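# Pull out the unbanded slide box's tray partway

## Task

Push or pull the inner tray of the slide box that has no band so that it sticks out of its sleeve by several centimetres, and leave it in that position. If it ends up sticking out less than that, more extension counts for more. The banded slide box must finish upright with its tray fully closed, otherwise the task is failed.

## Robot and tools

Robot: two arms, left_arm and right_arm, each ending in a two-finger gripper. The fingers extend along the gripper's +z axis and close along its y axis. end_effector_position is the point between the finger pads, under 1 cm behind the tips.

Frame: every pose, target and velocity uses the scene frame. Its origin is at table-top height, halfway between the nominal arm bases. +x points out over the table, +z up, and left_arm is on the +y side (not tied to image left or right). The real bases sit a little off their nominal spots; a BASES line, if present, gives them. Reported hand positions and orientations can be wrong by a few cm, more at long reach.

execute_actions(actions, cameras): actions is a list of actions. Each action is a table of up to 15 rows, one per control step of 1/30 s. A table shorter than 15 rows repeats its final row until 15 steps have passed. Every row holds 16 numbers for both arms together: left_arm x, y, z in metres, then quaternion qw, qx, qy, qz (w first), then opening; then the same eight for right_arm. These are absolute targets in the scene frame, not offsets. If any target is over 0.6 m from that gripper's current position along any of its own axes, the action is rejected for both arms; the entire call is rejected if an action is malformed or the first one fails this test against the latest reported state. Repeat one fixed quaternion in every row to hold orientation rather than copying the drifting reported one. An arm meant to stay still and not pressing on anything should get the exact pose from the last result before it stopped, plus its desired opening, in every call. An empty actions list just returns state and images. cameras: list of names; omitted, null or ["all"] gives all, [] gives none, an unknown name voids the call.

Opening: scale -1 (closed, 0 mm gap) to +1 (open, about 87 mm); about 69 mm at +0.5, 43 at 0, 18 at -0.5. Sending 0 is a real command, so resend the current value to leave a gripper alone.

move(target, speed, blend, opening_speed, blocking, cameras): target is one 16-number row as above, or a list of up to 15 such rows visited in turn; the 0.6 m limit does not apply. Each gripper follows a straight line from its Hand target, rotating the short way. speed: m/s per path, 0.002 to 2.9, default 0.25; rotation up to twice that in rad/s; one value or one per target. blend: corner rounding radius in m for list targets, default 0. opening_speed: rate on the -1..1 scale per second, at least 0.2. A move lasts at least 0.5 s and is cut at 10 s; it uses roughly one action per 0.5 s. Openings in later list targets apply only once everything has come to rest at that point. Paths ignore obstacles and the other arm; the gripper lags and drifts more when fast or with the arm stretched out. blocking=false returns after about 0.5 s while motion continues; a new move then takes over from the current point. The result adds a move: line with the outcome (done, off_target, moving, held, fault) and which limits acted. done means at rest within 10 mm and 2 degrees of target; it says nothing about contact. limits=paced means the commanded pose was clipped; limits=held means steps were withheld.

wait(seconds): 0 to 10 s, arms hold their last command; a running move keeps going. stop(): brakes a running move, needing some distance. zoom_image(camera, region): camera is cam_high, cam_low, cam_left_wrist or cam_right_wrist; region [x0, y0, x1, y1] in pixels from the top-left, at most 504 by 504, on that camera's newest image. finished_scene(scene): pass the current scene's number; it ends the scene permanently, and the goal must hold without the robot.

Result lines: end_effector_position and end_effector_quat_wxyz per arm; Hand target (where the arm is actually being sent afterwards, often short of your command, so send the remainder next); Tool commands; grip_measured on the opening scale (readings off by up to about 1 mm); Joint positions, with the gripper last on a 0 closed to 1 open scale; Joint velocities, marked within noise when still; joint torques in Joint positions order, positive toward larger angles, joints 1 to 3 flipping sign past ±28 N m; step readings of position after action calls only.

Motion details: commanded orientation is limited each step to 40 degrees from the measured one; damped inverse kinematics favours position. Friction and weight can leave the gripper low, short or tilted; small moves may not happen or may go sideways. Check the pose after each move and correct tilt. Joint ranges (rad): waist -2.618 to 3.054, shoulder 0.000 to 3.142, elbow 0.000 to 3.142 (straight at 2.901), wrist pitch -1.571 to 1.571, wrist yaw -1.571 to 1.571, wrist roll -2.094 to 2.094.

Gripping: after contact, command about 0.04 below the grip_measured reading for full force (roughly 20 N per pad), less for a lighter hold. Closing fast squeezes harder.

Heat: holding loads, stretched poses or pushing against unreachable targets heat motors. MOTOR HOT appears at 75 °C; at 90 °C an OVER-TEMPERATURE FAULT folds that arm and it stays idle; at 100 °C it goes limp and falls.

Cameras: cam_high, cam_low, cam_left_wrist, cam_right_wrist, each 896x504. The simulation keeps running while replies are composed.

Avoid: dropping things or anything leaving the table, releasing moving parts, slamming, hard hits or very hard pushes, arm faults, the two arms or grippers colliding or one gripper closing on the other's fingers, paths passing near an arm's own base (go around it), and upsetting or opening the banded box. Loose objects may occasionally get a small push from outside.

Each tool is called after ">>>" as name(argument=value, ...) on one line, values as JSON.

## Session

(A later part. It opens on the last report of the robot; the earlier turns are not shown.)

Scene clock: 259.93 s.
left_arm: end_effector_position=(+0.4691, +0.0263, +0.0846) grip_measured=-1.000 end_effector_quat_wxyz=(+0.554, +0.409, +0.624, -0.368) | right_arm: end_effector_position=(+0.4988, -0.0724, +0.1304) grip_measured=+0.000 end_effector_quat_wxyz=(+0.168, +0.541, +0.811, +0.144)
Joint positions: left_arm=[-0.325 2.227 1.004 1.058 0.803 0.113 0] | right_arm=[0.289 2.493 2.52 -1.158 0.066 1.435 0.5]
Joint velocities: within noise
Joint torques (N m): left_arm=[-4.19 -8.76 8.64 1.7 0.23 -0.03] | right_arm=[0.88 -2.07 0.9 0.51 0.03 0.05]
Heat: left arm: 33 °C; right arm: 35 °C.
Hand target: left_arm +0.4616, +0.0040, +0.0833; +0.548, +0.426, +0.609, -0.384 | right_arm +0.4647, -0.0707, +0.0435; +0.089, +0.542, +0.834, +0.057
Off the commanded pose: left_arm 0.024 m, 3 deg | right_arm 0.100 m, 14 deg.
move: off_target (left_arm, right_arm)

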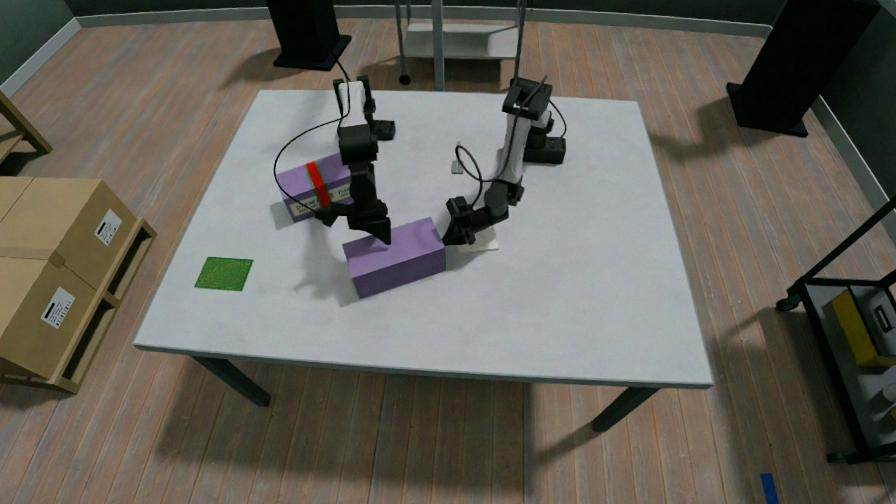

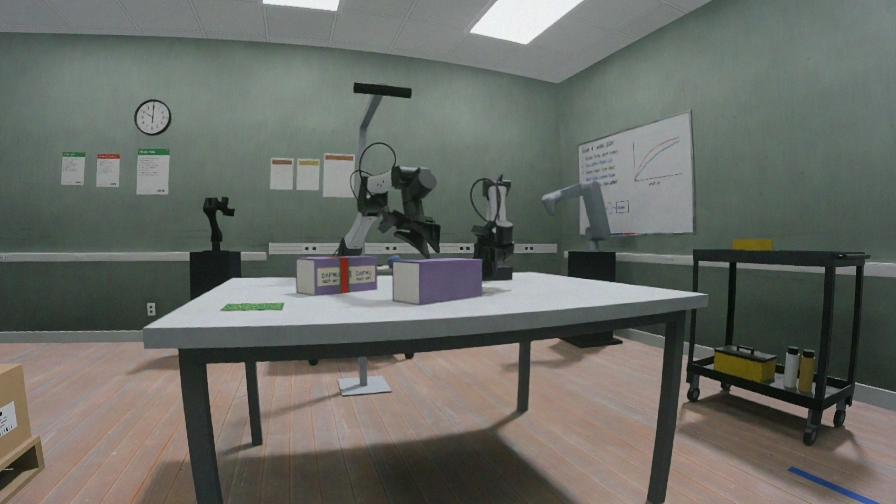

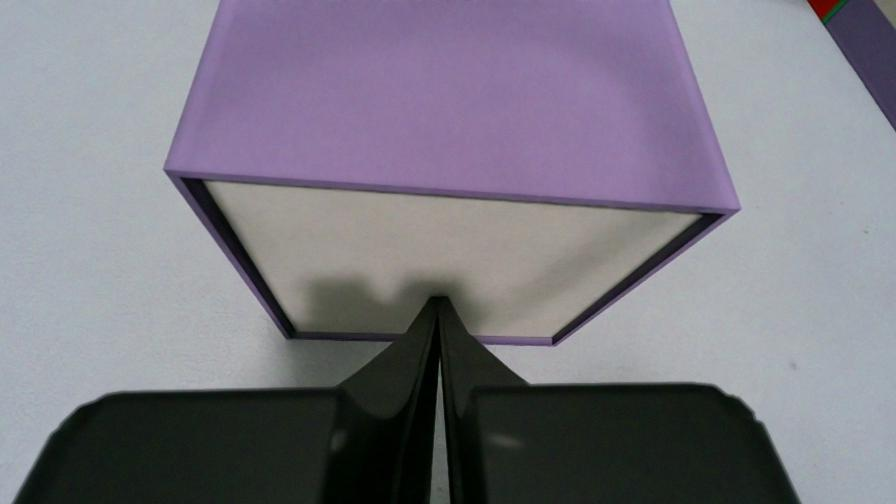

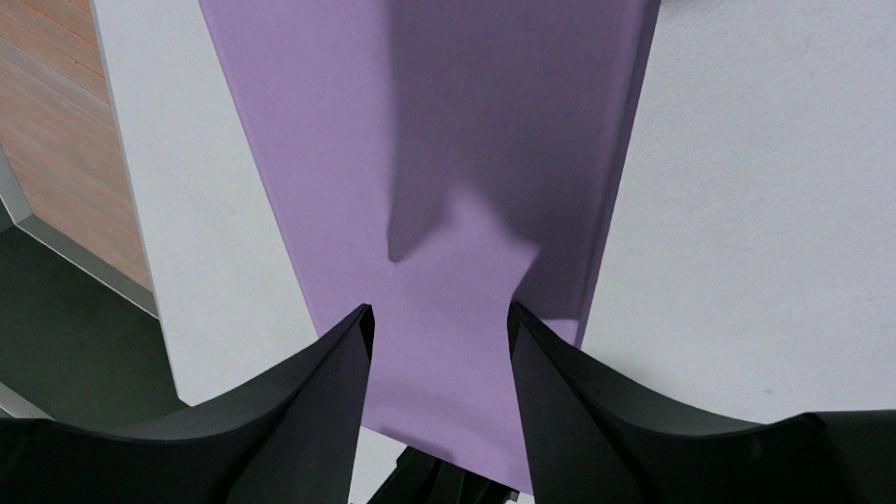

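>>> move(target=[[0.463, 0.003, 0.083, 0.548, 0.426, 0.609, -0.384, -1, 0.430, -0.060, 0.025, 0.088, 0.542, 0.834, 0.057, 0],[0.452, -0.045, 0.083, 0.548, 0.426, 0.609, -0.384, -1, 0.430, -0.060, 0.02, 0.088, 0.542, 0.834, 0.057, 0]], speed=0.05)

>>> zoom_image(camera="cam_high", region=[300, 140, 520, 320])

Scene clock: 280.80 s.
left_arm: end_effector_position=(+0.4642, -0.0098, +0.0751) grip_measured=-1.000 end_effector_quat_wxyz=(+0.549, +0.400, +0.642, -0.355) | right_arm: end_effector_position=(+0.4949, -0.0738, +0.1293) grip_measured=-0.001 end_effector_quat_wxyz=(+0.205, +0.556, +0.788, +0.168)
Joint positions: left_arm=[-0.427 2.254 1.042 1.028 0.663 0.098 0] | right_arm=[0.302 2.303 2.139 -0.88 0.109 1.485 0.5]
Joint velocities: within noise
Joint torques (N m): left_arm=[-5.76 -9.39 9.7 1.95 0.46 -0.13] | right_arm=[2.65 -2.55 -1.05 -0.21 -0.29 -0.1]
Heat: left arm: 33 °C; right arm: 35 °C.
Hand target: left_arm +0.4497, -0.0426, +0.0834; +0.548, +0.426, +0.609, -0.384 | right_arm +0.4295, -0.0646, +0.0353; +0.091, +0.544, +0.832, +0.057
Off the commanded pose: left_arm 0.038 m, 6 deg | right_arm 0.128 m, 19 deg.
move: off_target (left_arm, right_arm)

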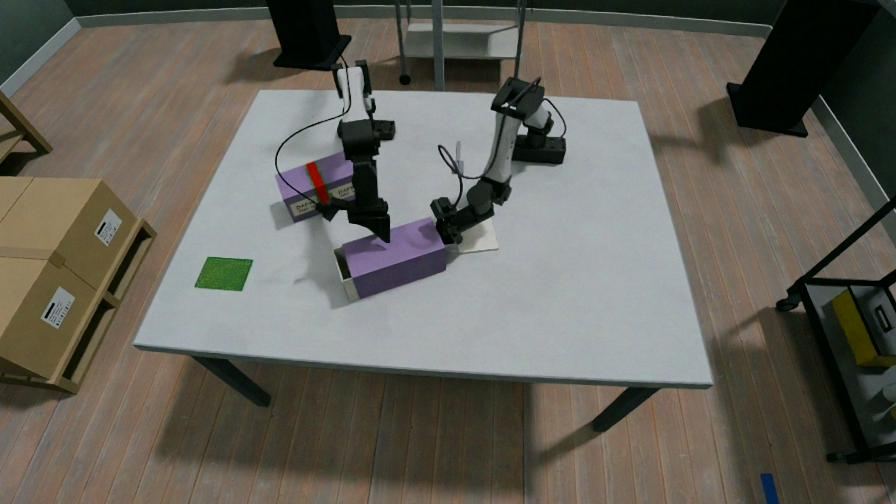

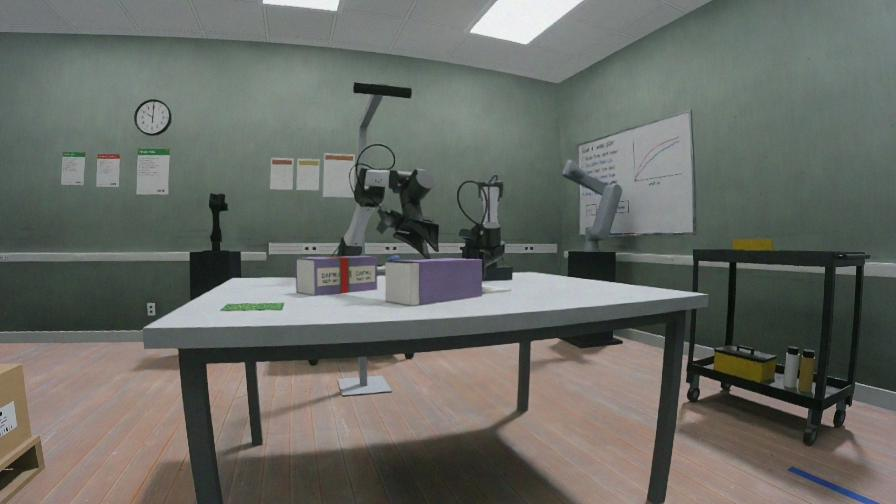

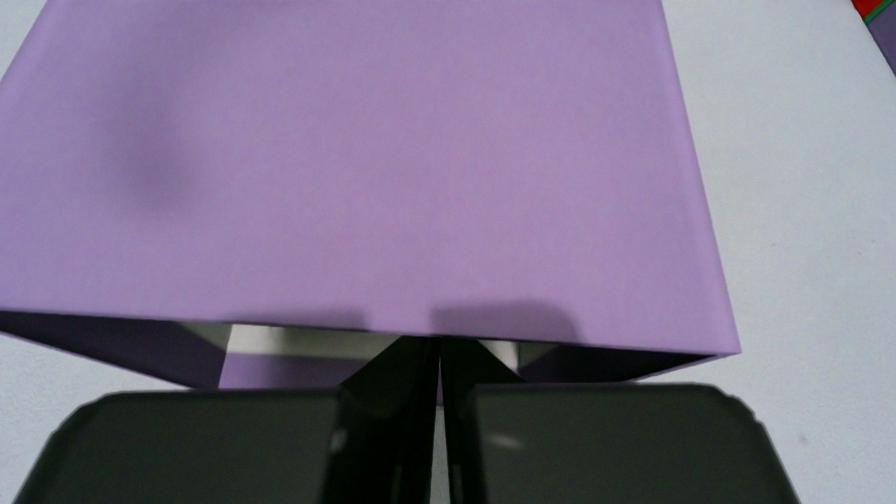

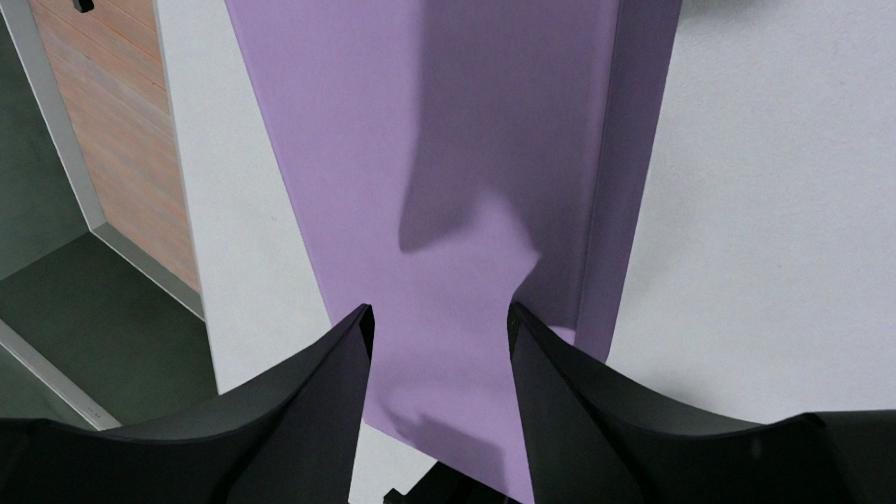

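Scaled by 2.291 from the camera's 896x504 image, which has a finer 1280x720 frame.

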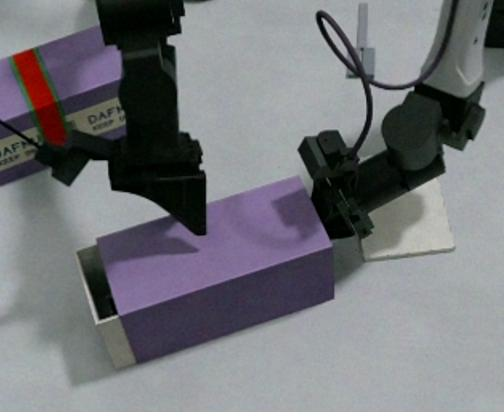

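>>> move(target=[[0.450, -0.050, 0.088, 0.563, 0.416, 0.594, -0.395, -1, 0.430, -0.058, 0.02, 0.088, 0.542, 0.834, 0.057, 0],[0.455, -0.080, 0.088, 0.57, 0.412, 0.582, -0.408, -1, 0.430, -0.055, 0.02, 0.088, 0.542, 0.834, 0.057, 0]], speed=0.04)

>>> zoom_image(camera="cam_high", region=[300, 140, 520, 320])

>>> zoom_image(camera="cam_low", region=[340, 200, 520, 320])

Scene clock: 295.27 s.
left_arm: end_effector_position=(+0.4647, -0.0451, +0.0730) grip_measured=-1.000 end_effector_quat_wxyz=(+0.560, +0.389, +0.623, -0.383) | right_arm: end_effector_position=(+0.5034, -0.0777, +0.1319) grip_measured=-0.001 end_effector_quat_wxyz=(+0.229, +0.563, +0.777, +0.165)
Joint positions: left_arm=[-0.485 2.354 1.126 1.129 0.638 0.018 0] | right_arm=[0.306 2.306 2.142 -0.855 0.156 1.499 0.5]
Joint velocities: within noise
Joint torques (N m): left_arm=[-5.38 -10.14 10.41 2.17 0.35 -0.09] | right_arm=[2.99 -2.5 -0.24 -0.51 -0.68 -0.1]
Heat: left arm: 34 °C; right arm: 35 °C.
Hand target: left_arm +0.4522, -0.0774, +0.0884; +0.570, +0.412, +0.583, -0.408 | right_arm +0.4310, -0.0605, +0.0370; +0.093, +0.547, +0.830, +0.059
Off the commanded pose: left_arm 0.039 m, 6 deg | right_arm 0.136 m, 22 deg.
move: off_target (left_arm, right_arm)

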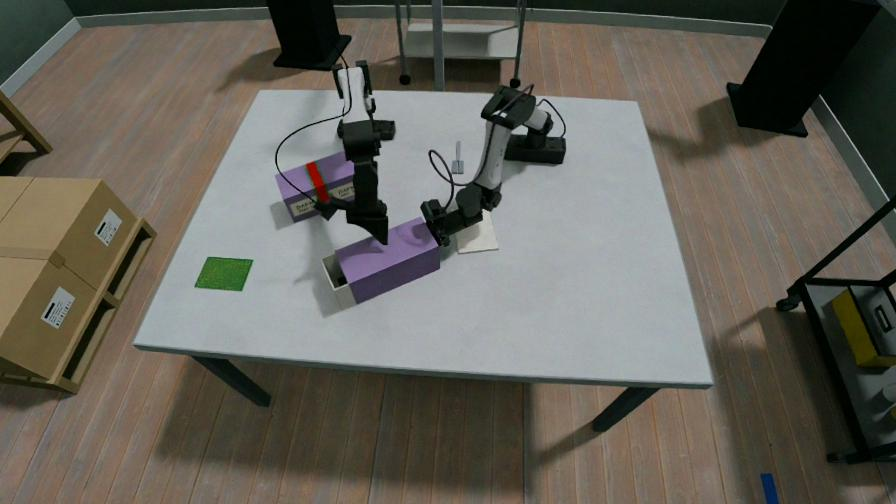

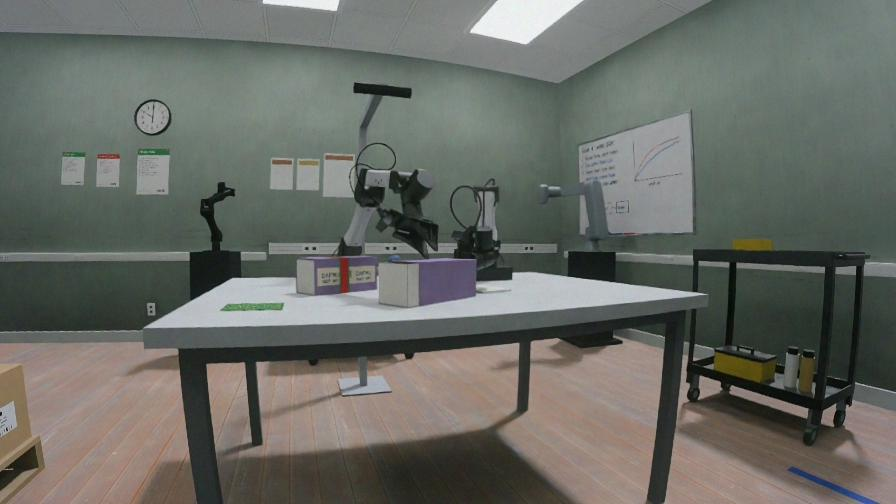

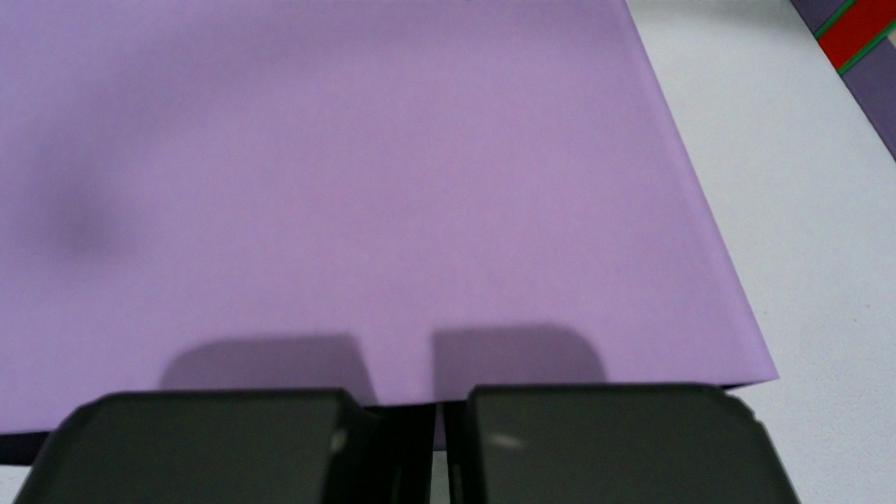

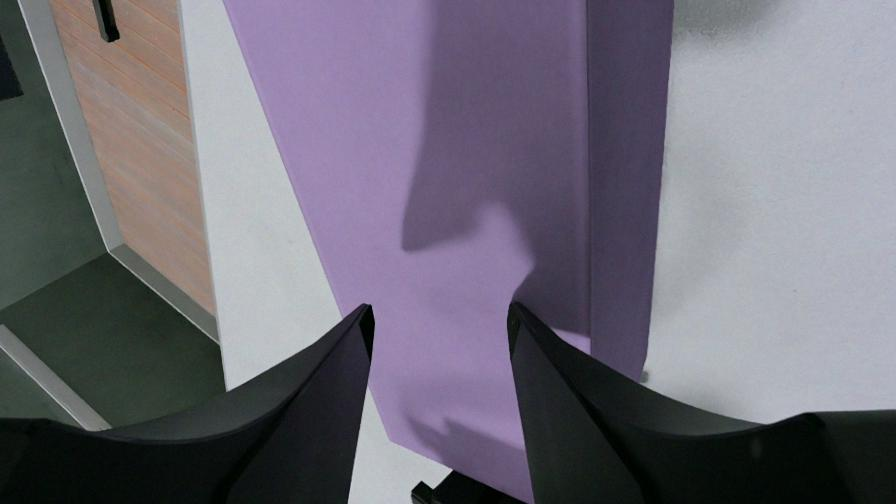

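Scaled by 2.291 from the camera's 896x504 image, which has a finer 1280x720 frame.

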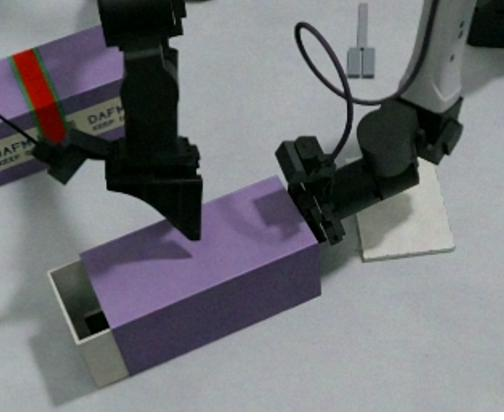

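Scaled by 2.800 from the camera's 896x504 image, which has a finer 1280x720 frame.

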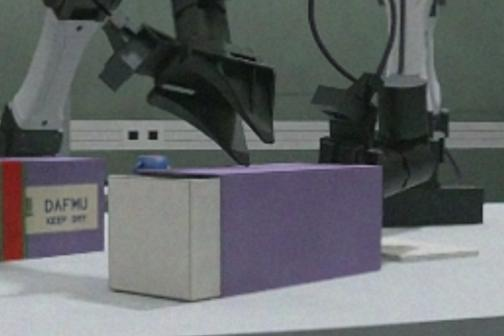

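>>> move(target=[[0.41, 0.08, 0.085, 0.56, 0.40, 0.615, -0.385, -1, 0.49, -0.075, 0.10, 0.18, 0.557, 0.80, 0.13, 0],[0.33, 0.15, 0.11, 0.56, 0.40, 0.615, -0.385, -1, 0.48, -0.09, 0.18, 0.23, 0.555, 0.785, 0.16, 0]], speed=0.15)

>>> zoom_image(camera="cam_high", region=[260, 140, 480, 320])

Scene clock: 307.17 s.
left_arm: end_effector_position=(+0.3330, +0.1491, +0.1029) grip_measured=-1.000 end_effector_quat_wxyz=(+0.553, +0.389, +0.627, -0.388) | right_arm: end_effector_position=(+0.4831, -0.0844, +0.1625) grip_measured=+0.000 end_effector_quat_wxyz=(+0.218, +0.555, +0.788, +0.154)
Joint positions: left_arm=[-0.021 1.824 0.319 1.309 1.106 0.12 0] | right_arm=[0.301 2.252 2.19 -0.985 0.145 1.474 0.5]
Joint velocities: within noise
Joint torques (N m): left_arm=[0.68 -9.14 2.7 1.4 0.31 0.11] | right_arm=[-1.1 -13.71 5.33 1.28 0.16 -0.05]
Heat: left arm: 35 °C; right arm: 35 °C.
Hand target: left_arm +0.3301, +0.1499, +0.1097; +0.560, +0.400, +0.615, -0.385 | right_arm +0.4801, -0.0898, +0.1796; +0.230, +0.554, +0.784, +0.160
Off the commanded pose: left_arm 0.008 m, 2 deg | right_arm 0.019 m, 2 deg.
move: off_target (right_arm)

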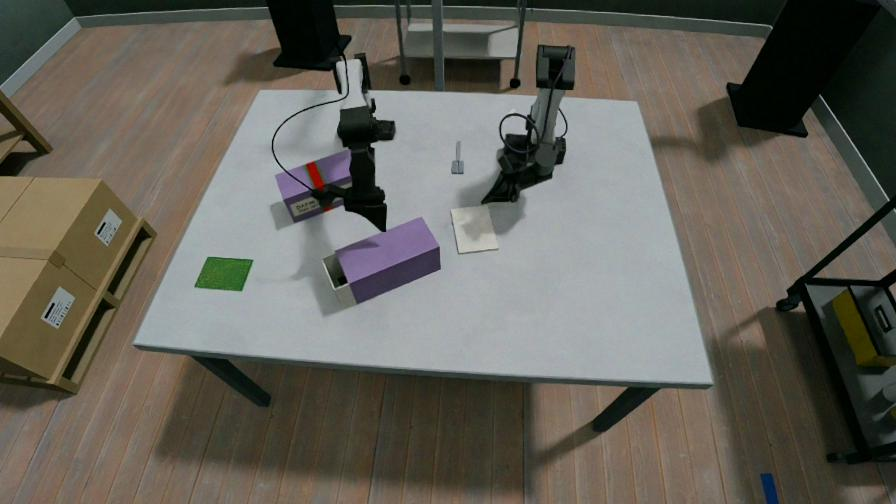

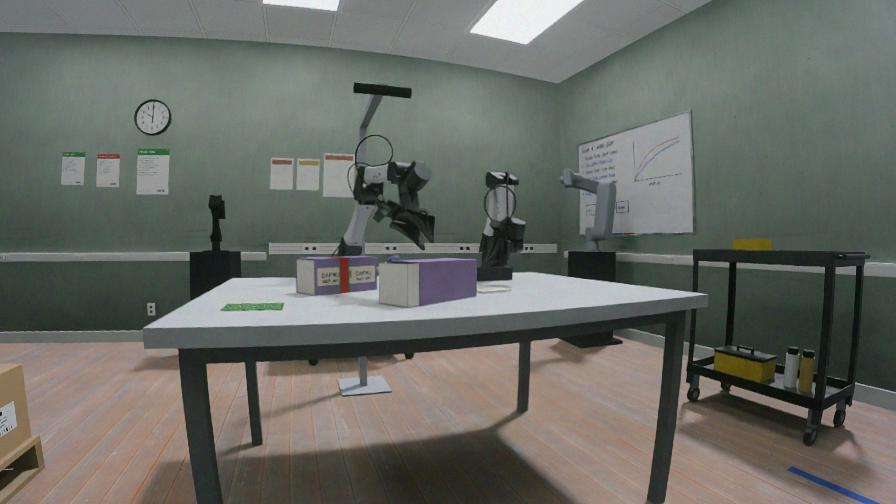

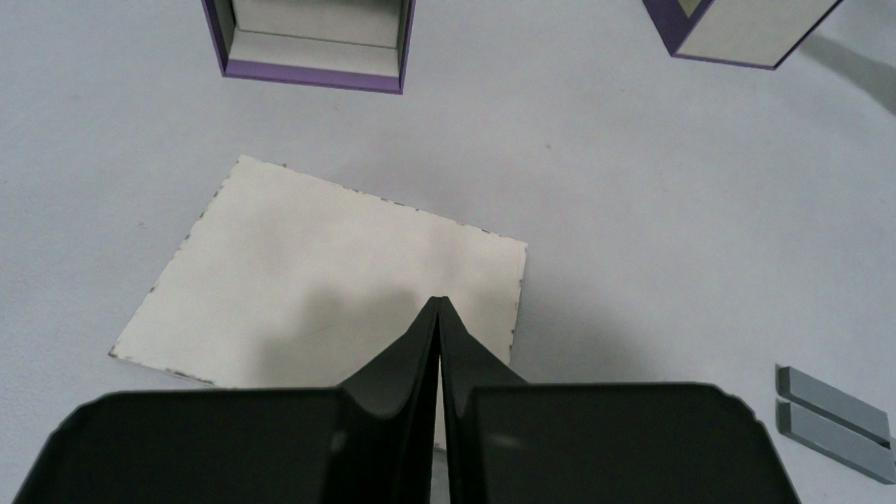

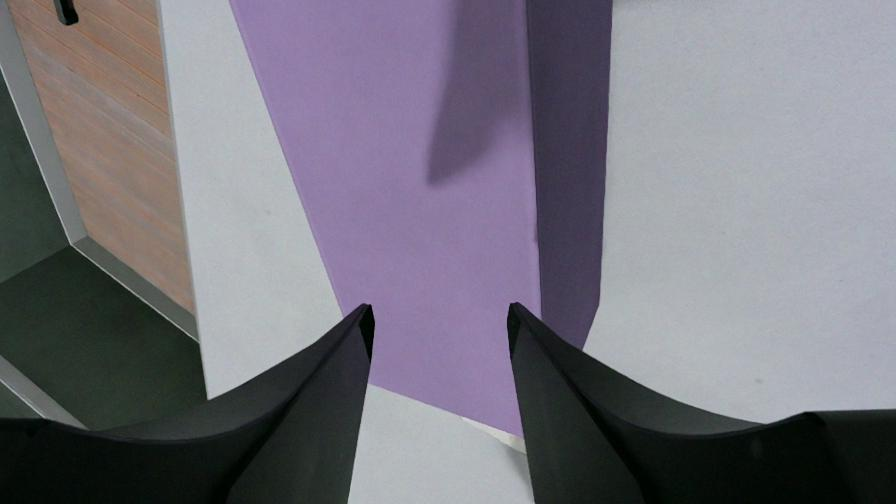

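Scaled by 2.291 from the camera's 896x504 image, which has a finer 1280x720 frame.

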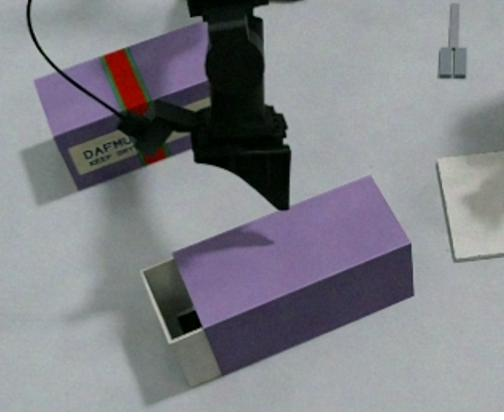

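>>> finished_scene(scene=2)

The scene is finished: the task was done.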